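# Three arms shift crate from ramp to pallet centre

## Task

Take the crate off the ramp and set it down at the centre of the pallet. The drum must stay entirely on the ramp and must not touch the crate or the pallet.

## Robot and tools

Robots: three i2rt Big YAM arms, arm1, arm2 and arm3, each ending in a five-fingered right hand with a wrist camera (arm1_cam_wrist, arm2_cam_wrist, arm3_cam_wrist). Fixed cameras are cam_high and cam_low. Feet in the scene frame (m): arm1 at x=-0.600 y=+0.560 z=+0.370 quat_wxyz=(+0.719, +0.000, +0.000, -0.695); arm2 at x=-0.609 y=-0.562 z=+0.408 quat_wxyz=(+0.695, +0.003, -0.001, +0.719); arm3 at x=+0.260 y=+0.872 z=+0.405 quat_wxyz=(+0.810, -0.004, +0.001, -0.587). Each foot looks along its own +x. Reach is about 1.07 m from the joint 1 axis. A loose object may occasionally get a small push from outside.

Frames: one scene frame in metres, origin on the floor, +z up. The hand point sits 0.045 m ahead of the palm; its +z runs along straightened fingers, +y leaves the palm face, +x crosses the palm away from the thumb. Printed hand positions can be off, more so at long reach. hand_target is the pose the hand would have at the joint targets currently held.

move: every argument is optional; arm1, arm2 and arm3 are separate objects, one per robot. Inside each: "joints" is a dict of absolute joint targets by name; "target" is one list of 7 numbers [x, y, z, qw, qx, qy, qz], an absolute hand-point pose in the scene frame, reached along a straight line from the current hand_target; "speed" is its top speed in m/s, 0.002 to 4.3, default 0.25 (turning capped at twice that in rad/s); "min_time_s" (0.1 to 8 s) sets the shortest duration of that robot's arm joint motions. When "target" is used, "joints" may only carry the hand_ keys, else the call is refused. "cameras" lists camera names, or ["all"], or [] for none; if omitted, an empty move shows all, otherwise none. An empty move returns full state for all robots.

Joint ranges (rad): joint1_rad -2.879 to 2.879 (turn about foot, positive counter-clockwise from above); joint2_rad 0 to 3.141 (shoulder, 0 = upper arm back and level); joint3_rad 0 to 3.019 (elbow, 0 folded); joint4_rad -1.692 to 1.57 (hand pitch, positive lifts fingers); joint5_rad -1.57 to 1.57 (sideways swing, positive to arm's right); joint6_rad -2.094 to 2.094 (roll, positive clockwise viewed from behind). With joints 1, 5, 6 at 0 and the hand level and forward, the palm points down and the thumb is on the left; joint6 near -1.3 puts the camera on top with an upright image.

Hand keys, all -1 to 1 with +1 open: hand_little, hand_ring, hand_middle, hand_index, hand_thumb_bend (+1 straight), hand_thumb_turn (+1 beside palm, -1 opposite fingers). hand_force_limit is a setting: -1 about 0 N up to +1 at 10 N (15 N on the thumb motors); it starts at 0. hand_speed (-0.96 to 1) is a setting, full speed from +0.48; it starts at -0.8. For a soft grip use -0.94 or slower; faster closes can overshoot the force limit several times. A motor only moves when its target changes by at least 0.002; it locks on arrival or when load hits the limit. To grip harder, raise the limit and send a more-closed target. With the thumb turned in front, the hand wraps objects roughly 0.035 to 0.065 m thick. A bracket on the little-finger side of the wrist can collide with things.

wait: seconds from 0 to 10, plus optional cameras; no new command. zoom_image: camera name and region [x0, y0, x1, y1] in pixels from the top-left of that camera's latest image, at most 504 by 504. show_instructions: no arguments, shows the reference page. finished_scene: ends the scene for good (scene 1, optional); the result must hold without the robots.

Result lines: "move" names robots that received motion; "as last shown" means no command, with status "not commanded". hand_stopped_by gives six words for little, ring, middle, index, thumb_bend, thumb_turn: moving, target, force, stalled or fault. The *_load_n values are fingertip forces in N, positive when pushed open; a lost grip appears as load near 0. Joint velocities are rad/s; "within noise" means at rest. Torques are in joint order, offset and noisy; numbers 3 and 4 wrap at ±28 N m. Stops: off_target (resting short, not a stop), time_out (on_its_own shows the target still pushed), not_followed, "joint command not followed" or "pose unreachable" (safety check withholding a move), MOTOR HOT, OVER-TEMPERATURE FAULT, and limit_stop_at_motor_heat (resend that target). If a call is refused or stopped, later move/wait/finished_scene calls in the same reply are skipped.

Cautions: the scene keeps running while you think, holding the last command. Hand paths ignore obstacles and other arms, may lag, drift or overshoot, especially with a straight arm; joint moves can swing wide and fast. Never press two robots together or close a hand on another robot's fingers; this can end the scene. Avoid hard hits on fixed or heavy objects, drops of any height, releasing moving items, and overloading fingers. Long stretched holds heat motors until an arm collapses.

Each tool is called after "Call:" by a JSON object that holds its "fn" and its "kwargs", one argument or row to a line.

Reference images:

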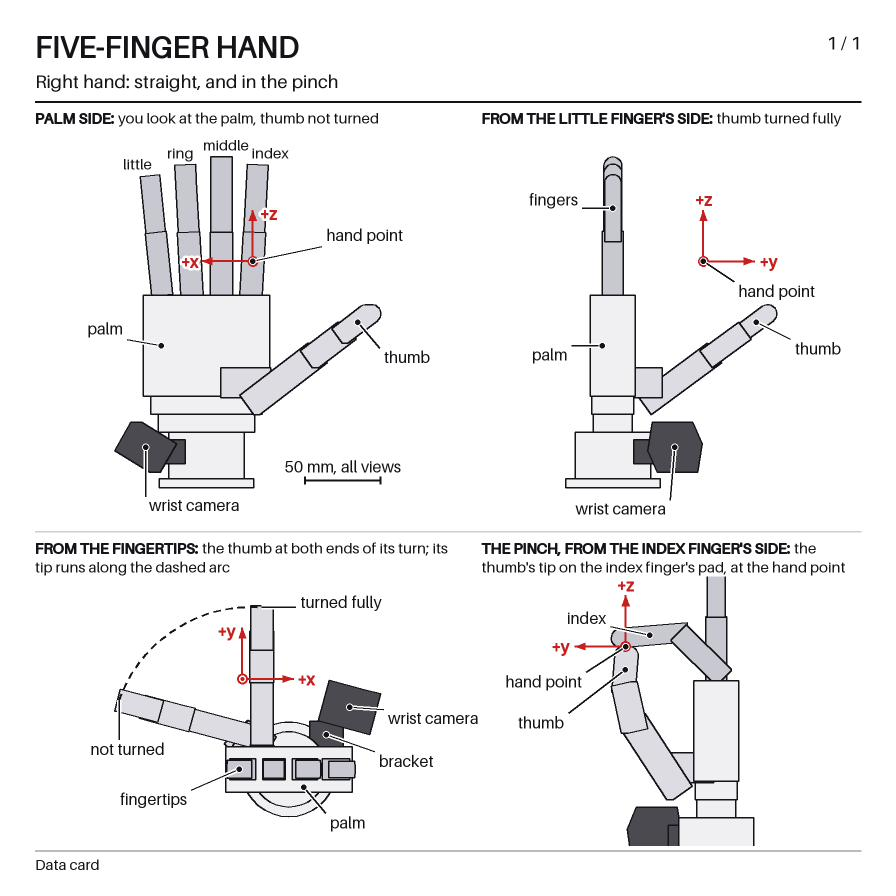

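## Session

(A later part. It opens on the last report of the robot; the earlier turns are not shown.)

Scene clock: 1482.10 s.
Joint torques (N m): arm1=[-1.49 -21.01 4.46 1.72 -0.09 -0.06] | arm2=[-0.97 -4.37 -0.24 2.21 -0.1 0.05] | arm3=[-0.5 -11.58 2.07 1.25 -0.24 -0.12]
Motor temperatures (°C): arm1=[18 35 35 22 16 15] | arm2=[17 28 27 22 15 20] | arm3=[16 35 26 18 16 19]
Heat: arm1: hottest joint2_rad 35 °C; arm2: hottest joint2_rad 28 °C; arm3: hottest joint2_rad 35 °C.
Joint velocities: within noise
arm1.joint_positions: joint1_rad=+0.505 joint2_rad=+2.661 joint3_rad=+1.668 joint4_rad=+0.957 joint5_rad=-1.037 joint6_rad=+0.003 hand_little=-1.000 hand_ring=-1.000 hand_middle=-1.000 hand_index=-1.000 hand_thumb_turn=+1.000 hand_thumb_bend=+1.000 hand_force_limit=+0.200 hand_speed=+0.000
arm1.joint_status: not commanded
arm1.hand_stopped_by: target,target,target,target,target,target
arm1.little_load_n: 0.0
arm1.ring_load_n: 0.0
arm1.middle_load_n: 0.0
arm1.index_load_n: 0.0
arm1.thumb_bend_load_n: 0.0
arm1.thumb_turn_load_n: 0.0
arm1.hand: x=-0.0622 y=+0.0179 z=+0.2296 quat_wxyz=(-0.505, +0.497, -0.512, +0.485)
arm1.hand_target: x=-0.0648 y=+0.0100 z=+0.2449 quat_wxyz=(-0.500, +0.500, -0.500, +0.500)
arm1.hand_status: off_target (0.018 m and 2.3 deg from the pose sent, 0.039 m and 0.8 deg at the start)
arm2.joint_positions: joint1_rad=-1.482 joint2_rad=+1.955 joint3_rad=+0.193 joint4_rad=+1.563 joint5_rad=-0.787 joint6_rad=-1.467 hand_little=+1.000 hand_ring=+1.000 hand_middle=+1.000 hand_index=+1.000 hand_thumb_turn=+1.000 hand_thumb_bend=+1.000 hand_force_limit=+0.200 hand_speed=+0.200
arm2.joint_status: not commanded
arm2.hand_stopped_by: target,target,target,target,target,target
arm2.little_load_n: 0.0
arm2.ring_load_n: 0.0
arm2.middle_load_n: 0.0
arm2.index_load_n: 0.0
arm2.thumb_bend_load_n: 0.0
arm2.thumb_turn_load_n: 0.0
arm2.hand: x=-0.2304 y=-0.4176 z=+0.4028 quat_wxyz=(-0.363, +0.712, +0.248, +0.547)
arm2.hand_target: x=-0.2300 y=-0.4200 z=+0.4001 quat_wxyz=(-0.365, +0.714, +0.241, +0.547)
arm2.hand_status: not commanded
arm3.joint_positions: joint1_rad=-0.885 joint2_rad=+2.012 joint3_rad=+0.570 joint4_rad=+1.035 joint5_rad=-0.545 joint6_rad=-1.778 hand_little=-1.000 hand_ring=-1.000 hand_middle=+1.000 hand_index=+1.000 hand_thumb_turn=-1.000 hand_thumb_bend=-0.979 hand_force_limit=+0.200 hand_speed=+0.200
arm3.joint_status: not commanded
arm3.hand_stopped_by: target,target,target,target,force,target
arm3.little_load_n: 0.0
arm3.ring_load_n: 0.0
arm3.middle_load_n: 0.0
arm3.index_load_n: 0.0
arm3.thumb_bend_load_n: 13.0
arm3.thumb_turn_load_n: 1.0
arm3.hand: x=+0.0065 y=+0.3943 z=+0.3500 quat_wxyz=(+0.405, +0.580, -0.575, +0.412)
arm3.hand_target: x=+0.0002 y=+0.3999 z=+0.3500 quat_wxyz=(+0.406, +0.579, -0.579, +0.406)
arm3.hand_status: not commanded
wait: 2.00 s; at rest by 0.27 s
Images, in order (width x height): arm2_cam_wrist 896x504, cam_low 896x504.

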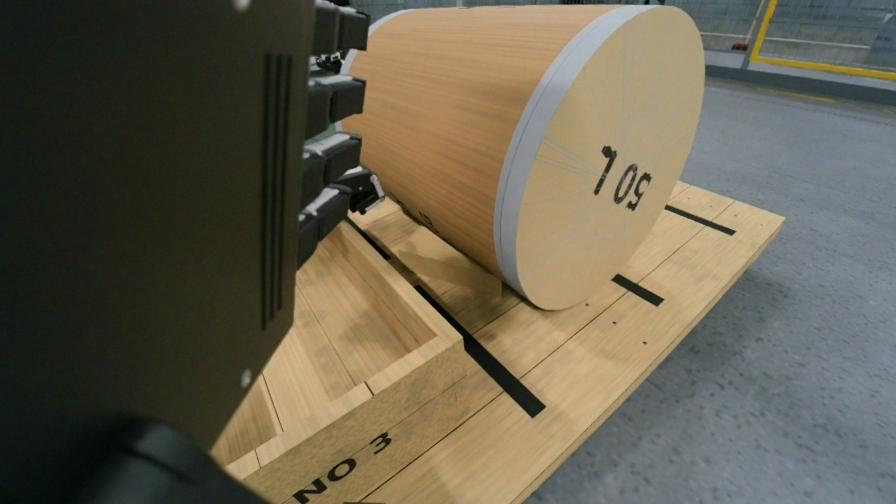

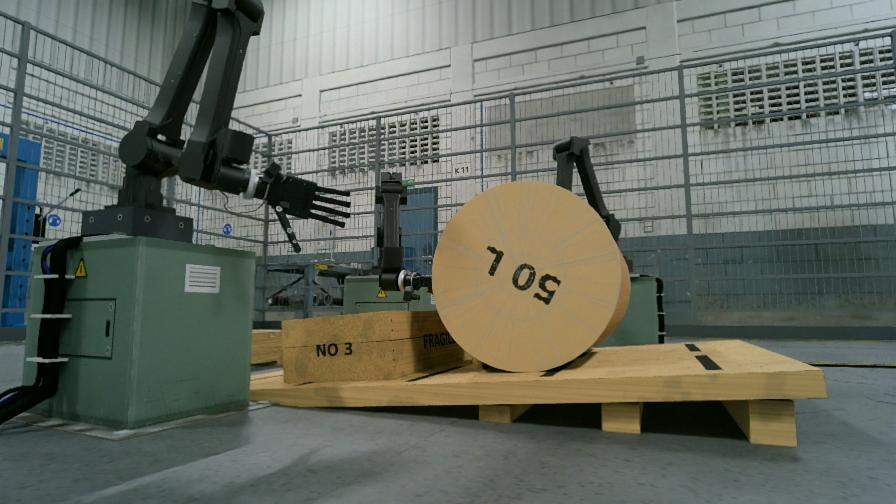

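Call:
{"fn": "move", "kwargs": {
  "arm1": {"target": [-0.2, 0.08, 0.42, 0.5, -0.5, 0.5, -0.5], "speed": 0.3}
}}

Call:
{"fn": "move", "kwargs": {
  "arm1": {"target": [-0.237, 0.24, 0.42, 0.0471, 0, 0.9989, 0], "speed": 0.35, "joints": {"hand_little": 1, "hand_ring": 1, "hand_middle": 1, "hand_index": 1, "hand_thumb_turn": -1, "hand_speed": 0.2}},
  "arm2": {"target": [-0.263, -0.33, 0.42, 0, 0.9989, 0, 0.0471], "speed": 0.35, "joints": {"hand_thumb_turn": -1, "hand_speed": 0.2}},
  "cameras": ["arm1_cam_wrist", "arm2_cam_wrist", "cam_high"]
}}

Scene clock: 1572.90 s.
Joint torques (N m): arm1=[-1.67 -15.09 4.46 0.35 -0.05 -0.07] | arm2=[-0.85 -4.42 -0.25 2.21 -0.1 0.06] | arm3=[-0.5 -11.58 2.07 1.22 -0.24 -0.12]
Motor temperatures (°C): arm1=[18 37 31 22 16 15] | arm2=[17 27 26 22 15 20] | arm3=[16 32 23 18 16 19]
Heat: arm1: hottest joint2_rad 37 °C; arm2: hottest joint2_rad 27 °C; arm3: hottest joint2_rad 32 °C.
move: arm1 done
Joint velocities: within noise
arm1.joint_positions: joint1_rad=+0.358 joint2_rad=+2.087 joint3_rad=+1.100 joint4_rad=+1.000 joint5_rad=-1.184 joint6_rad=+0.003 hand_little=-1.000 hand_ring=-1.000 hand_middle=-1.000 hand_index=-1.000 hand_thumb_turn=+1.000 hand_thumb_bend=+1.000 hand_force_limit=+0.200 hand_speed=+0.000
arm1.joint_status: not commanded
arm1.hand_stopped_by: target,target,target,target,target,target
arm1.little_load_n: 0.0
arm1.ring_load_n: 0.0
arm1.middle_load_n: 0.0
arm1.index_load_n: 0.0
arm1.thumb_bend_load_n: 0.0
arm1.thumb_turn_load_n: -0.5
arm1.hand: x=-0.1949 y=+0.0810 z=+0.4184 quat_wxyz=(-0.501, +0.502, -0.496, +0.501)
arm1.hand_target: x=-0.1999 y=+0.0801 z=+0.4200 quat_wxyz=(-0.500, +0.500, -0.500, +0.500)
arm1.hand_status: done (0.005 m and 0.6 deg from the pose sent, 0.243 m and 2.3 deg at the start)
arm2, arm3: as last shown
pictures: none

Scene clock: 1576.80 s.
Joint torques (N m): arm1=[-0.21 -11.4 9.8 -0.54 0.09 0.08] | arm2=[0.21 -8.53 10.44 -0.06 0.11 0.06] | arm3=[-0.5 -11.58 2.07 1.24 -0.24 -0.12]
Motor temperatures (°C): arm1=[18 37 31 22 16 15] | arm2=[17 27 27 22 15 20] | arm3=[16 32 23 18 16 19]
Heat: arm1: hottest joint2_rad 37 °C; arm2: hottest joint2_rad 27 °C; arm3: hottest joint2_rad 32 °C.
move: arm1 off_target; arm2 off_target
Joint velocities: within noise
arm1.joint_positions: joint1_rad=+0.646 joint2_rad=+1.724 joint3_rad=+1.202 joint4_rad=-1.010 joint5_rad=-0.075 joint6_rad=+0.684 hand_little=+1.000 hand_ring=+1.000 hand_middle=+1.000 hand_index=+1.000 hand_thumb_turn=-1.000 hand_thumb_bend=+1.000 hand_force_limit=+0.200 hand_speed=+0.200
arm1.joint_status: all done
arm1.hand_stopped_by: target,target,target,target,target,target
arm1.little_load_n: 0.0
arm1.ring_load_n: 0.0
arm1.middle_load_n: 0.0
arm1.index_load_n: 0.0
arm1.thumb_bend_load_n: 0.0
arm1.thumb_turn_load_n: -0.5
arm1.hand: x=-0.2509 y=+0.2496 z=+0.4102 quat_wxyz=(-0.041, -0.001, -0.999, -0.009)
arm1.hand_target: x=-0.2373 y=+0.2404 z=+0.4202 quat_wxyz=(-0.047, +0.000, -0.999, +0.000)
arm1.hand_status: off_target (0.019 m and 1.2 deg from the pose sent, 0.165 m and 117.5 deg at the start)
arm2.joint_positions: joint1_rad=-0.923 joint2_rad=+1.686 joint3_rad=+1.068 joint4_rad=-0.891 joint5_rad=+0.067 joint6_rad=-0.898 hand_little=+1.000 hand_ring=+1.000 hand_middle=+1.000 hand_index=+1.000 hand_thumb_turn=-1.000 hand_thumb_bend=+1.000 hand_force_limit=+0.200 hand_speed=+0.200
arm2.joint_status: all done
arm2.hand_stopped_by: target,target,target,target,target,target
arm2.little_load_n: 0.0
arm2.ring_load_n: 0.0
arm2.middle_load_n: 0.0
arm2.index_load_n: 0.0
arm2.thumb_bend_load_n: 0.0
arm2.thumb_turn_load_n: 0.0
arm2.hand: x=-0.2728 y=-0.3427 z=+0.4167 quat_wxyz=(+0.004, +0.999, +0.003, +0.044)
arm2.hand_target: x=-0.2633 y=-0.3303 z=+0.4200 quat_wxyz=(+0.000, +0.999, +0.000, +0.047)
arm2.hand_status: off_target (0.016 m and 0.7 deg from the pose sent, 0.095 m and 85.0 deg at the start)
arm3: as last shown
Images, in order (width x height): arm1_cam_wrist 896x504, arm2_cam_wrist 896x504, cam_high 896x504.

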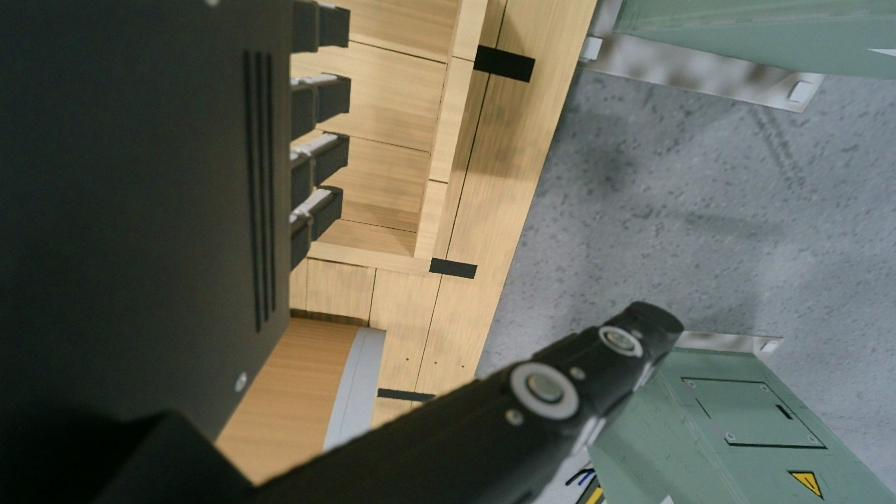

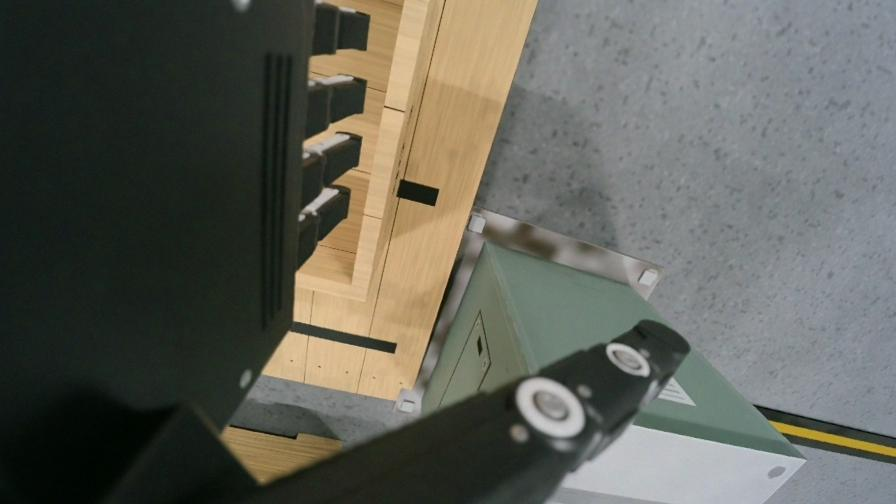

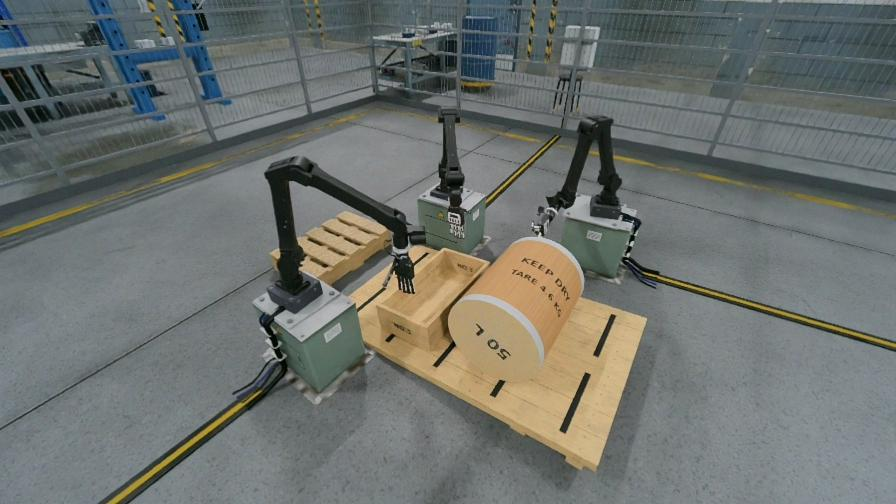

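Call:
{"fn": "move", "kwargs": {
  "arm1": {"target": [-0.277, 0.257, 0.28, 0.0471, 0, 0.9989, 0], "speed": 0.2},
  "arm2": {"target": [-0.304, -0.292, 0.28, 0, 0.9989, 0, 0.0471], "speed": 0.2},
  "cameras": ["arm1_cam_wrist", "arm2_cam_wrist", "cam_high"]
}}

Call:
{"fn": "zoom_image", "kwargs": {
  "camera": "cam_high",
  "region": [340, 180, 540, 360]
}}

Scene clock: 1604.83 s.
Joint torques (N m): arm1=[-1.67 -11.75 4.44 0.46 -0.01 -0.12] | arm2=[0.15 -10.46 5.2 0.75 0.25 0.14] | arm3=[-0.44 -11.58 2.07 1.22 -0.24 -0.12]
Motor temperatures (°C): arm1=[18 33 36 21 16 15] | arm2=[17 29 30 21 15 20] | arm3=[16 32 23 18 16 19]
Heat: arm1: hottest joint3_rad 36 °C; arm2: hottest joint3_rad 30 °C; arm3: hottest joint2_rad 32 °C.
move: arm1 done; arm2 done
Joint velocities: within noise
arm1.joint_positions: joint1_rad=+0.622 joint2_rad=+1.889 joint3_rad=+1.020 joint4_rad=-0.652 joint5_rad=-0.075 joint6_rad=+0.659 hand_little=+1.000 hand_ring=+1.000 hand_middle=+1.000 hand_index=+1.000 hand_thumb_turn=-1.000 hand_thumb_bend=+1.000 hand_force_limit=+0.200 hand_speed=+0.200
arm1.joint_status: not commanded
arm1.hand_stopped_by: target,target,target,target,target,target
arm1.little_load_n: 0.0
arm1.ring_load_n: 0.0
arm1.middle_load_n: 0.0
arm1.index_load_n: 0.0
arm1.thumb_bend_load_n: 0.0
arm1.thumb_turn_load_n: 0.0
arm1.hand: x=-0.2744 y=+0.2611 z=+0.2827 quat_wxyz=(-0.045, +0.000, -0.999, -0.004)
arm1.hand_target: x=-0.2771 y=+0.2570 z=+0.2801 quat_wxyz=(-0.047, +0.000, -0.999, +0.000)
arm1.hand_status: done (0.006 m and 0.5 deg from the pose sent, 0.133 m and 1.2 deg at the start)
arm2.joint_positions: joint1_rad=-0.801 joint2_rad=+1.953 joint3_rad=+1.018 joint4_rad=-0.566 joint5_rad=+0.072 joint6_rad=-0.778 hand_little=+1.000 hand_ring=+1.000 hand_middle=+1.000 hand_index=+1.000 hand_thumb_turn=-1.000 hand_thumb_bend=+1.000 hand_force_limit=+0.200 hand_speed=+0.200
arm2.joint_status: not commanded
arm2.hand_stopped_by: target,target,target,target,target,target
arm2.little_load_n: 0.0
arm2.ring_load_n: 0.0
arm2.middle_load_n: 0.0
arm2.index_load_n: 0.0
arm2.thumb_bend_load_n: 0.0
arm2.thumb_turn_load_n: 0.0
arm2.hand: x=-0.3019 y=-0.2929 z=+0.2874 quat_wxyz=(-0.002, +0.999, +0.004, +0.048)
arm2.hand_target: x=-0.3041 y=-0.2921 z=+0.2801 quat_wxyz=(+0.000, +0.999, +0.000, +0.047)
arm2.hand_status: done (0.008 m and 0.6 deg from the pose sent, 0.149 m and 0.7 deg at the start)
arm3: as last shown
Images, in order (width x height): arm1_cam_wrist 896x504, arm2_cam_wrist 896x504, cam_high 896x504.

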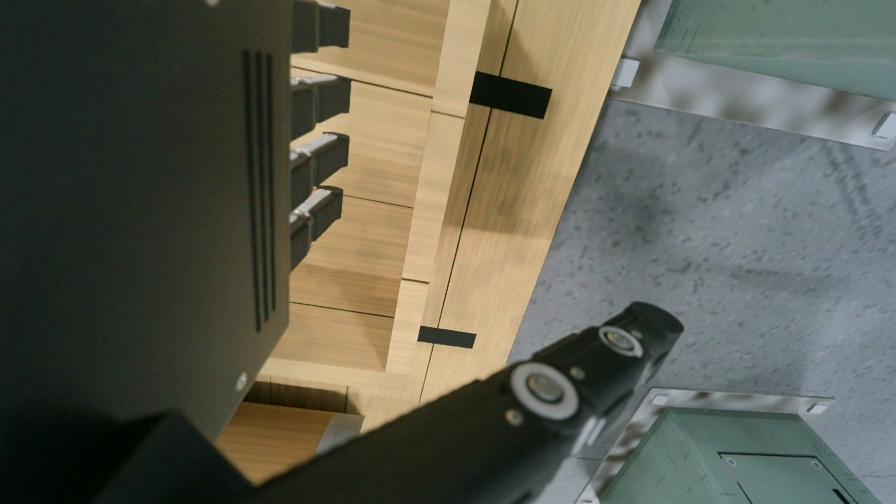

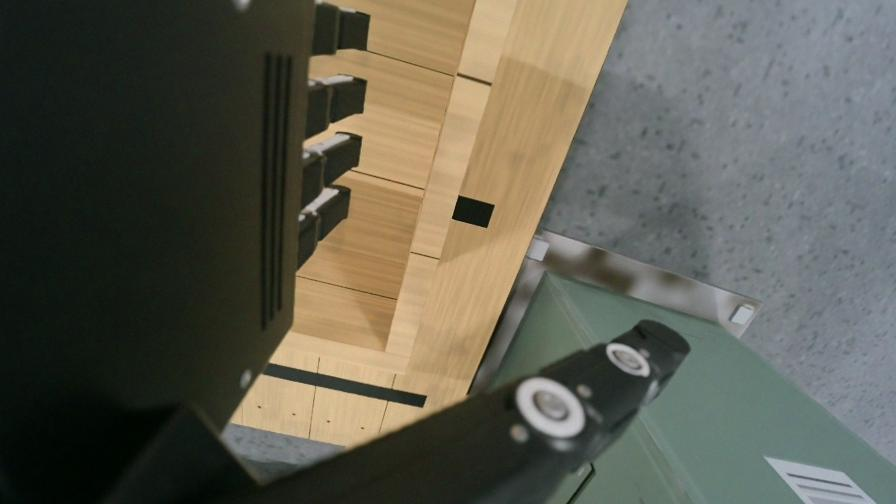

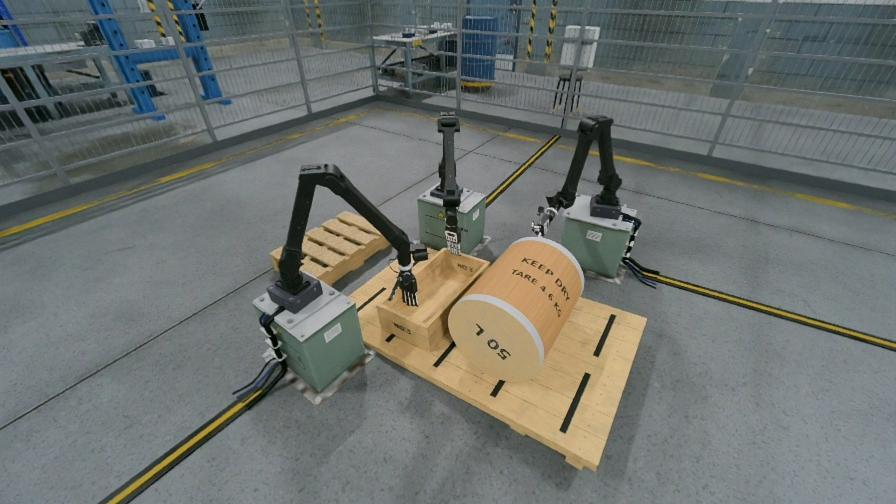

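Scaled by 2.520 from the camera's image (finer frame: 1280x720).

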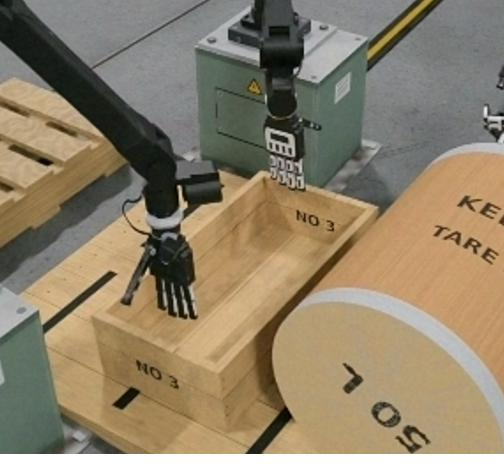

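Call:
{"fn": "move", "kwargs": {
  "cameras": ["all"]
}}

Scene clock: 1633.53 s.
Joint torques (N m): arm1=[-1.67 -11.69 4.48 0.38 0 -0.12] | arm2=[0.09 -10.52 5.22 0.79 0.24 0.08] | arm3=[-0.5 -11.52 2.07 1.24 -0.24 -0.12]
Motor temperatures (°C): arm1=[18 31 32 21 16 15] | arm2=[17 31 30 21 15 20] | arm3=[16 31 22 18 16 19]
Heat: arm1: hottest joint3_rad 32 °C; arm2: hottest joint2_rad 31 °C; arm3: hottest joint2_rad 31 °C.
Joint velocities: within noise
arm1.joint_positions: joint1_rad=+0.622 joint2_rad=+1.889 joint3_rad=+1.020 joint4_rad=-0.652 joint5_rad=-0.075 joint6_rad=+0.659 hand_little=+1.000 hand_ring=+1.000 hand_middle=+1.000 hand_index=+1.000 hand_thumb_turn=-1.000 hand_thumb_bend=+1.000 hand_force_limit=+0.200 hand_speed=+0.200
arm1.joint_status: not commanded
arm1.hand_stopped_by: target,target,target,target,target,target
arm1.little_load_n: 0.0
arm1.ring_load_n: 0.0
arm1.middle_load_n: 0.0
arm1.index_load_n: 0.0
arm1.thumb_bend_load_n: 0.0
arm1.thumb_turn_load_n: 0.0
arm1.hand: x=-0.2744 y=+0.2611 z=+0.2827 quat_wxyz=(-0.045, +0.000, -0.999, -0.004) (m; scene frame)
arm1.hand_target: x=-0.2771 y=+0.2570 z=+0.2801 quat_wxyz=(-0.047, +0.000, -0.999, +0.000) (m; scene frame)
arm1.hand_status: done (0.006 m and 0.5 deg from the pose sent, 0.133 m and 1.2 deg at the start)
arm2.joint_positions: joint1_rad=-0.801 joint2_rad=+1.953 joint3_rad=+1.018 joint4_rad=-0.566 joint5_rad=+0.072 joint6_rad=-0.778 hand_little=+1.000 hand_ring=+1.000 hand_middle=+1.000 hand_index=+1.000 hand_thumb_turn=-1.000 hand_thumb_bend=+1.000 hand_force_limit=+0.200 hand_speed=+0.200
arm2.joint_status: not commanded
arm2.hand_stopped_by: target,target,target,target,target,target
arm2.little_load_n: 0.0
arm2.ring_load_n: 0.0
arm2.middle_load_n: 0.0
arm2.index_load_n: 0.0
arm2.thumb_bend_load_n: 0.0
arm2.thumb_turn_load_n: 0.0
arm2.hand: x=-0.3019 y=-0.2929 z=+0.2874 quat_wxyz=(-0.002, +0.999, +0.004, +0.048) (m; scene frame)
arm2.hand_target: x=-0.3041 y=-0.2921 z=+0.2801 quat_wxyz=(+0.000, +0.999, +0.000, +0.047) (m; scene frame)
arm2.hand_status: done (0.008 m and 0.5 deg from the pose sent, 0.149 m and 0.7 deg at the start)
arm3.joint_positions: joint1_rad=-0.885 joint2_rad=+2.012 joint3_rad=+0.570 joint4_rad=+1.035 joint5_rad=-0.545 joint6_rad=-1.778 hand_little=-1.000 hand_ring=-1.000 hand_middle=+1.000 hand_index=+1.000 hand_thumb_turn=-1.000 hand_thumb_bend=-0.979 hand_force_limit=+0.200 hand_speed=+0.200
arm3.joint_status: not commanded
arm3.hand_stopped_by: target,target,target,target,force,target
arm3.little_load_n: 0.0
arm3.ring_load_n: 0.0
arm3.middle_load_n: 0.0
arm3.index_load_n: 0.0
arm3.thumb_bend_load_n: 13.0
arm3.thumb_turn_load_n: 1.0
arm3.hand: x=+0.0065 y=+0.3943 z=+0.3500 quat_wxyz=(+0.405, +0.580, -0.575, +0.412) (m; scene frame)
arm3.hand_target: x=+0.0002 y=+0.3999 z=+0.3500 quat_wxyz=(+0.406, +0.579, -0.579, +0.406) (m; scene frame)
arm3.hand_status: not commanded
pictures: arm1_cam_wrist, arm2_cam_wrist, arm3_cam_wrist, cam_high, cam_low
Images, in order (width x height): arm1_cam_wrist 896x504, arm2_cam_wrist 896x504, arm3_cam_wrist 896x504, cam_high 896x504, cam_low 896x504.

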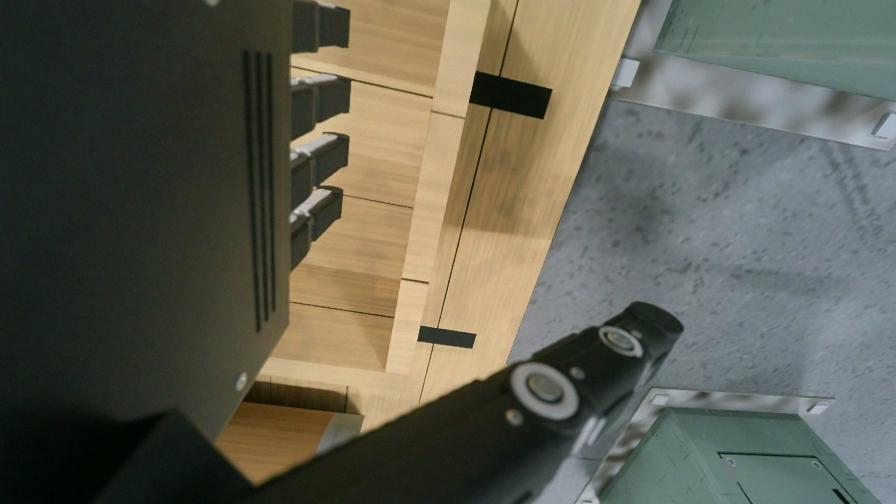

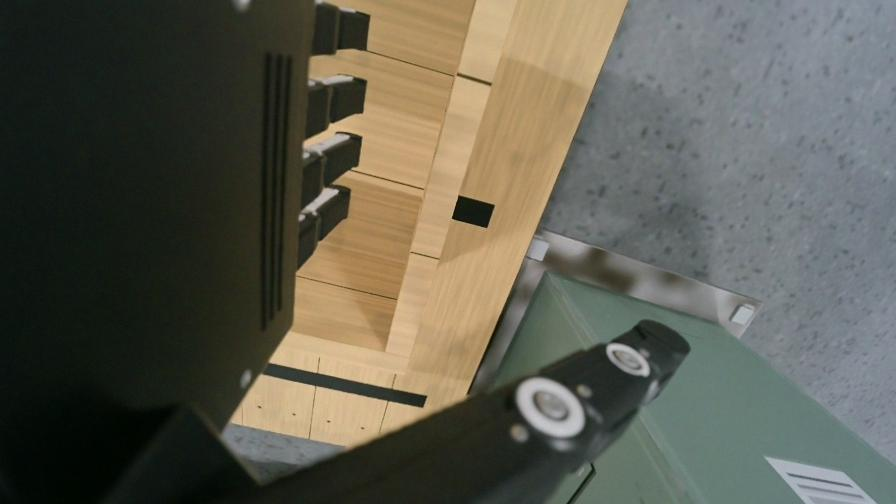

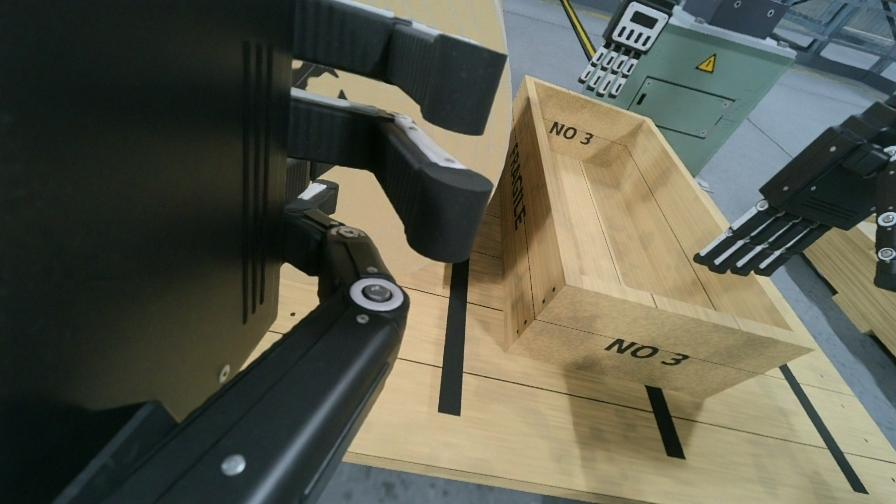

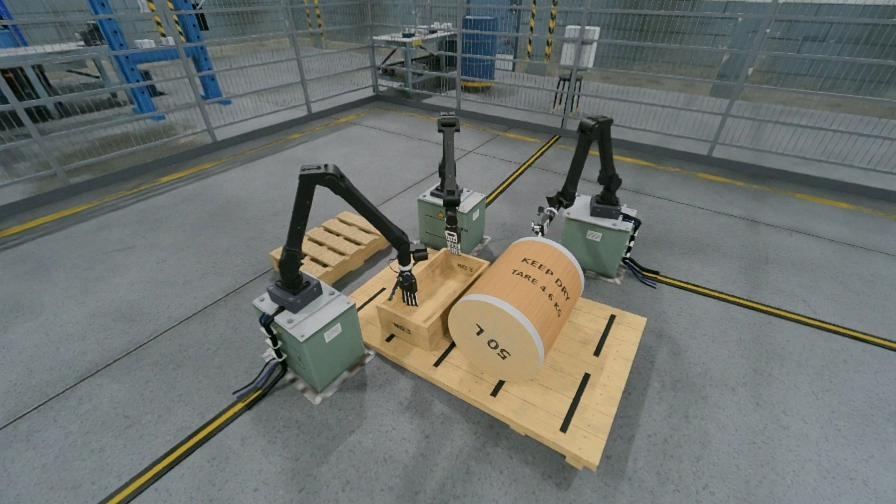

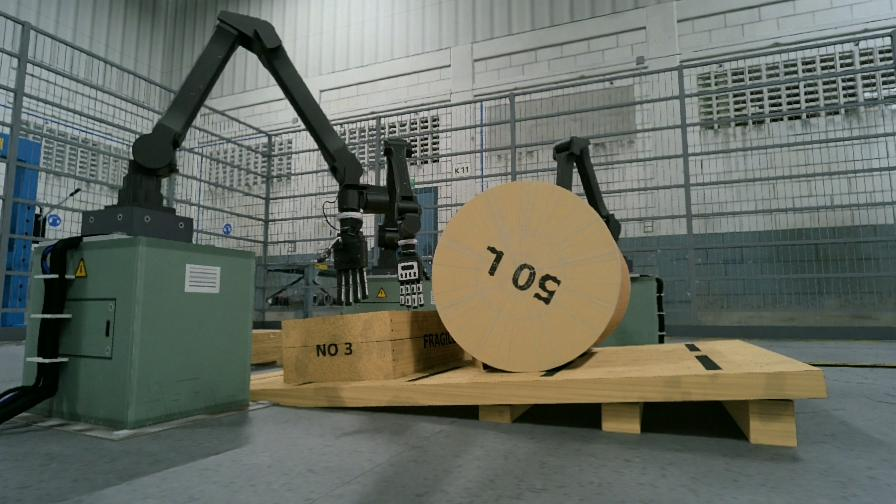

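Call:
{"fn": "zoom_image", "kwargs": {
  "camera": "arm3_cam_wrist",
  "region": [480, 0, 896, 504]
}}

Call:
{"fn": "zoom_image", "kwargs": {
  "camera": "cam_high",
  "region": [330, 200, 600, 400]
}}

Scaled by 1.000.

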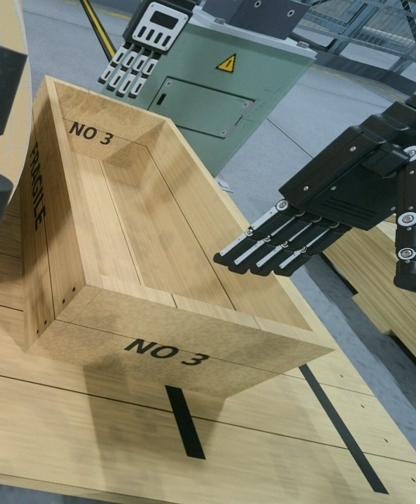

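Scaled by 1.867 from the camera's image (finer frame: 1280x720).

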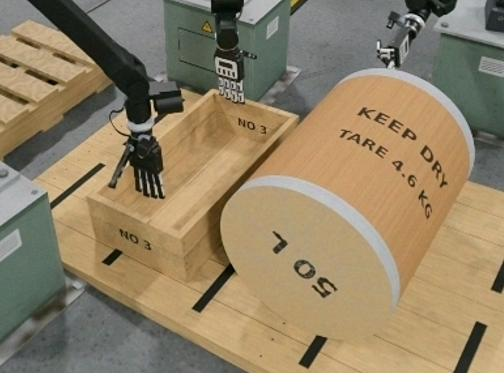

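Call:
{"fn": "move", "kwargs": {
  "arm1": {"target": [-0.257, 0.263, 0.2, 0.0471, 0, 0.9989, 0], "speed": 0.12},
  "arm2": {"target": [-0.283, -0.302, 0.2, 0, 0.9989, 0, 0.0471], "speed": 0.12},
  "cameras": ["arm1_cam_wrist", "arm2_cam_wrist", "cam_high", "cam_low"]
}}

Call:
{"fn": "zoom_image", "kwargs": {
  "camera": "cam_low",
  "region": [270, 200, 520, 400]
}}

Call:
{"fn": "zoom_image", "kwargs": {
  "camera": "cam_high",
  "region": [350, 210, 530, 360]
}}

Scene clock: 1687.70 s.
Joint torques (N m): arm1=[-0.38 -12.57 4.79 0.28 0.07 0.06] | arm2=[-0.73 -11.22 5.61 0.72 0.14 -0.21] | arm3=[-0.5 -11.58 2.09 1.24 -0.24 -0.12]
Motor temperatures (°C): arm1=[18 30 30 21 16 15] | arm2=[17 33 29 21 15 20] | arm3=[16 31 22 18 16 19]
Heat: arm1: hottest joint2_rad 30 °C; arm2: hottest joint2_rad 33 °C; arm3: hottest joint2_rad 31 °C.
move: arm1 off_target; arm2 off_target
Joint velocities: within noise
arm1.joint_positions: joint1_rad=+0.646 joint2_rad=+2.083 joint3_rad=+1.020 joint4_rad=-0.474 joint5_rad=-0.075 joint6_rad=+0.683 hand_little=+1.000 hand_ring=+1.000 hand_middle=+1.000 hand_index=+1.000 hand_thumb_turn=-1.000 hand_thumb_bend=+1.000 hand_force_limit=+0.200 hand_speed=+0.200
arm1.joint_status: not commanded
arm1.hand_stopped_by: target,target,target,target,target,target
arm1.little_load_n: 0.0
arm1.ring_load_n: 0.0
arm1.middle_load_n: 0.0
arm1.index_load_n: 0.0
arm1.thumb_bend_load_n: 0.0
arm1.thumb_turn_load_n: 0.0
arm1.hand: x=-0.2682 y=+0.2708 z=+0.1995 quat_wxyz=(-0.040, +0.000, -0.999, -0.011)
arm1.hand_target: x=-0.2571 y=+0.2633 z=+0.2003 quat_wxyz=(-0.047, +0.000, -0.999, +0.000)
arm1.hand_status: off_target (0.014 m and 1.5 deg from the pose sent, 0.084 m and 0.5 deg at the start)
arm2.joint_positions: joint1_rad=-0.840 joint2_rad=+2.153 joint3_rad=+1.034 joint4_rad=-0.401 joint5_rad=+0.072 joint6_rad=-0.801 hand_little=+1.000 hand_ring=+1.000 hand_middle=+1.000 hand_index=+1.000 hand_thumb_turn=-1.000 hand_thumb_bend=+1.000 hand_force_limit=+0.200 hand_speed=+0.200
arm2.joint_status: not commanded
arm2.hand_stopped_by: target,target,target,target,target,target
arm2.little_load_n: 0.0
arm2.ring_load_n: 0.0
arm2.middle_load_n: 0.0
arm2.index_load_n: 0.0
arm2.thumb_bend_load_n: 0.0
arm2.thumb_turn_load_n: 0.0
arm2.hand: x=-0.2937 y=-0.3082 z=+0.2053 quat_wxyz=(+0.006, +0.999, -0.003, +0.042)
arm2.hand_target: x=-0.2832 y=-0.3023 z=+0.2003 quat_wxyz=(+0.000, +0.999, +0.000, +0.047)
arm2.hand_status: off_target (0.013 m and 1.0 deg from the pose sent, 0.090 m and 0.5 deg at the start)
arm3: as last shown
Images, in order (width x height): arm1_cam_wrist 896x504, arm2_cam_wrist 896x504, cam_high 896x504, cam_low 896x504.

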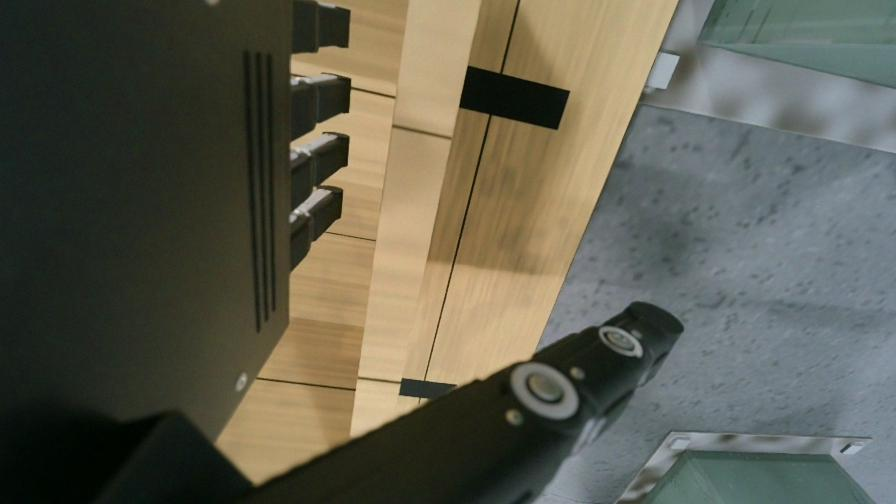

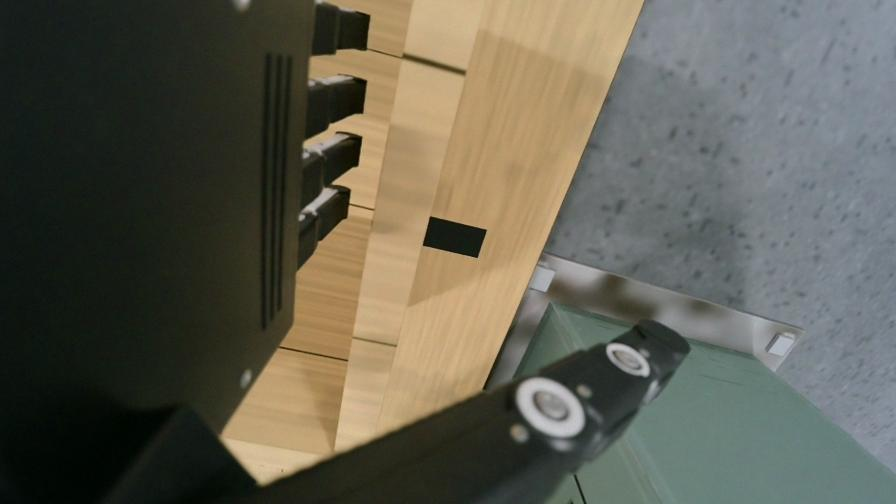

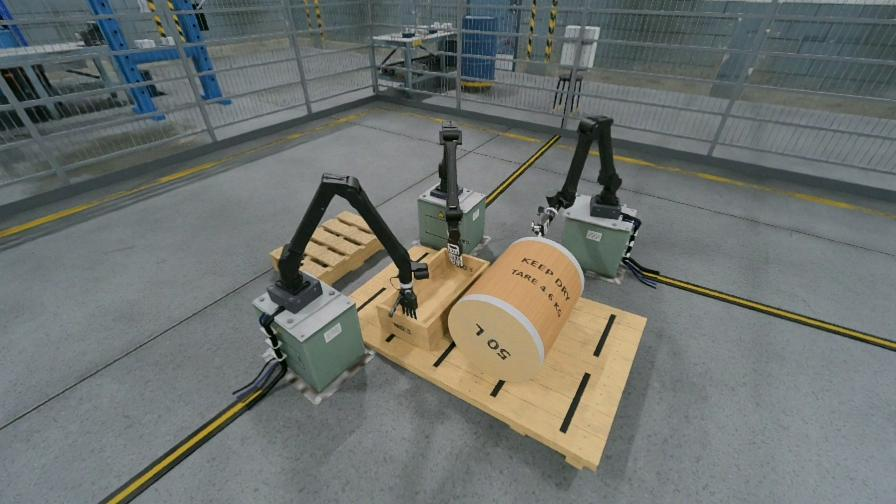

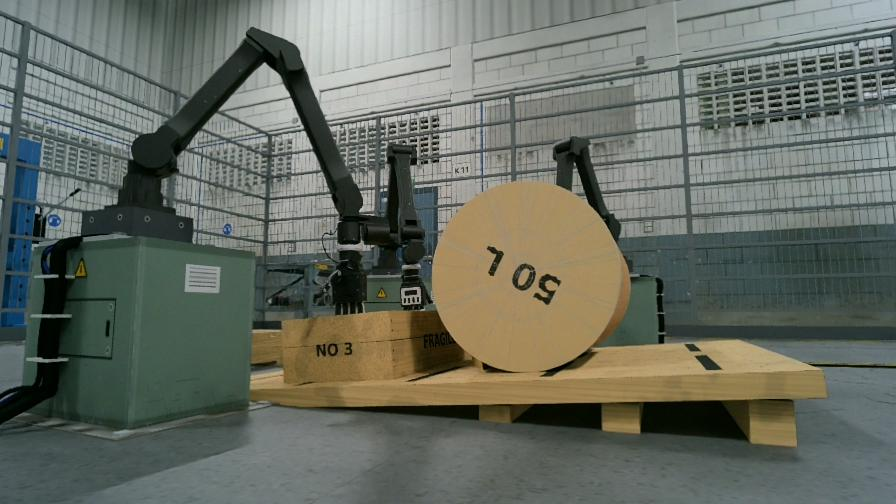

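Scaled by 2.016 from the camera's image (finer frame: 1280x720).

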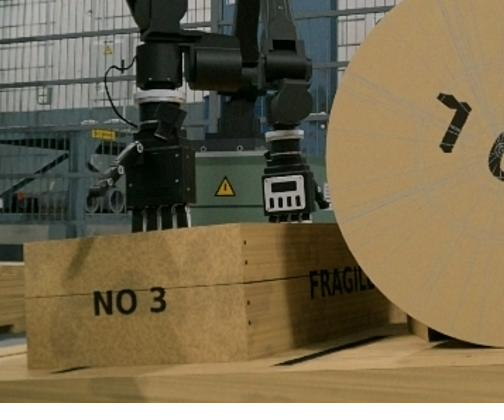

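Scaled by 2.800 from the camera's image (finer frame: 1280x720).

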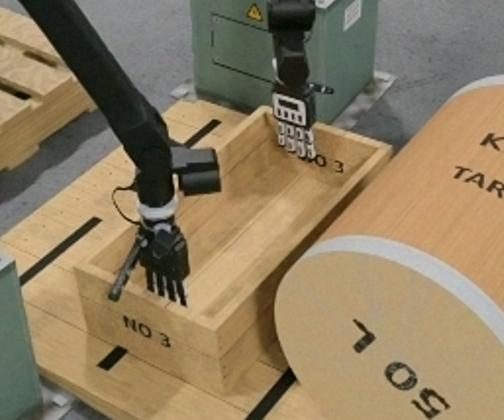

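Call:
{"fn": "zoom_image", "kwargs": {
  "camera": "cam_high",
  "region": [420, 220, 500, 290]
}}

Call:
{"fn": "zoom_image", "kwargs": {
  "camera": "cam_high",
  "region": [370, 270, 450, 350]
}}

Call:
{"fn": "zoom_image", "kwargs": {
  "camera": "cam_low",
  "region": [270, 260, 470, 400]
}}

Scaled by 6.300 from the camera's image (finer frame: 1280x720).

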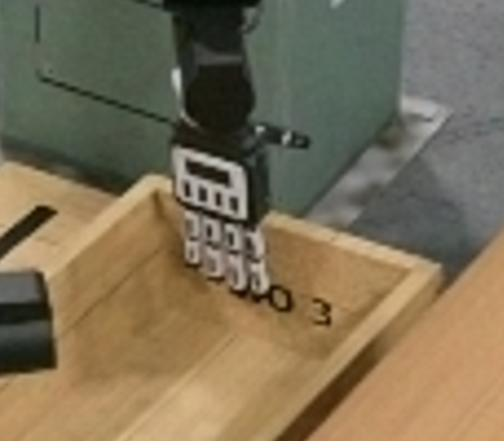

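Scaled by 6.300 from the camera's image (finer frame: 1280x720).

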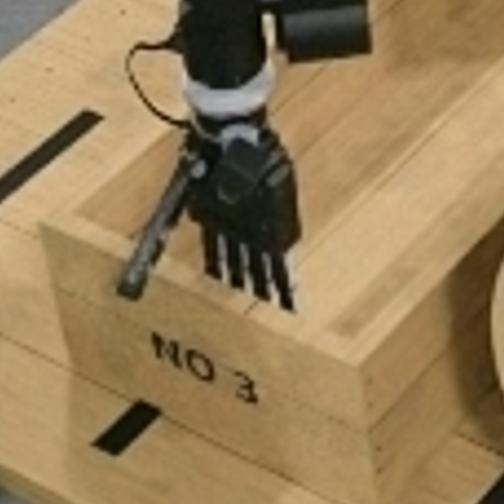

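Scaled by 2.520 from the camera's image (finer frame: 1280x720).

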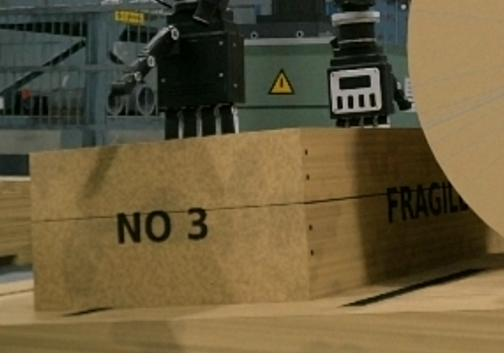

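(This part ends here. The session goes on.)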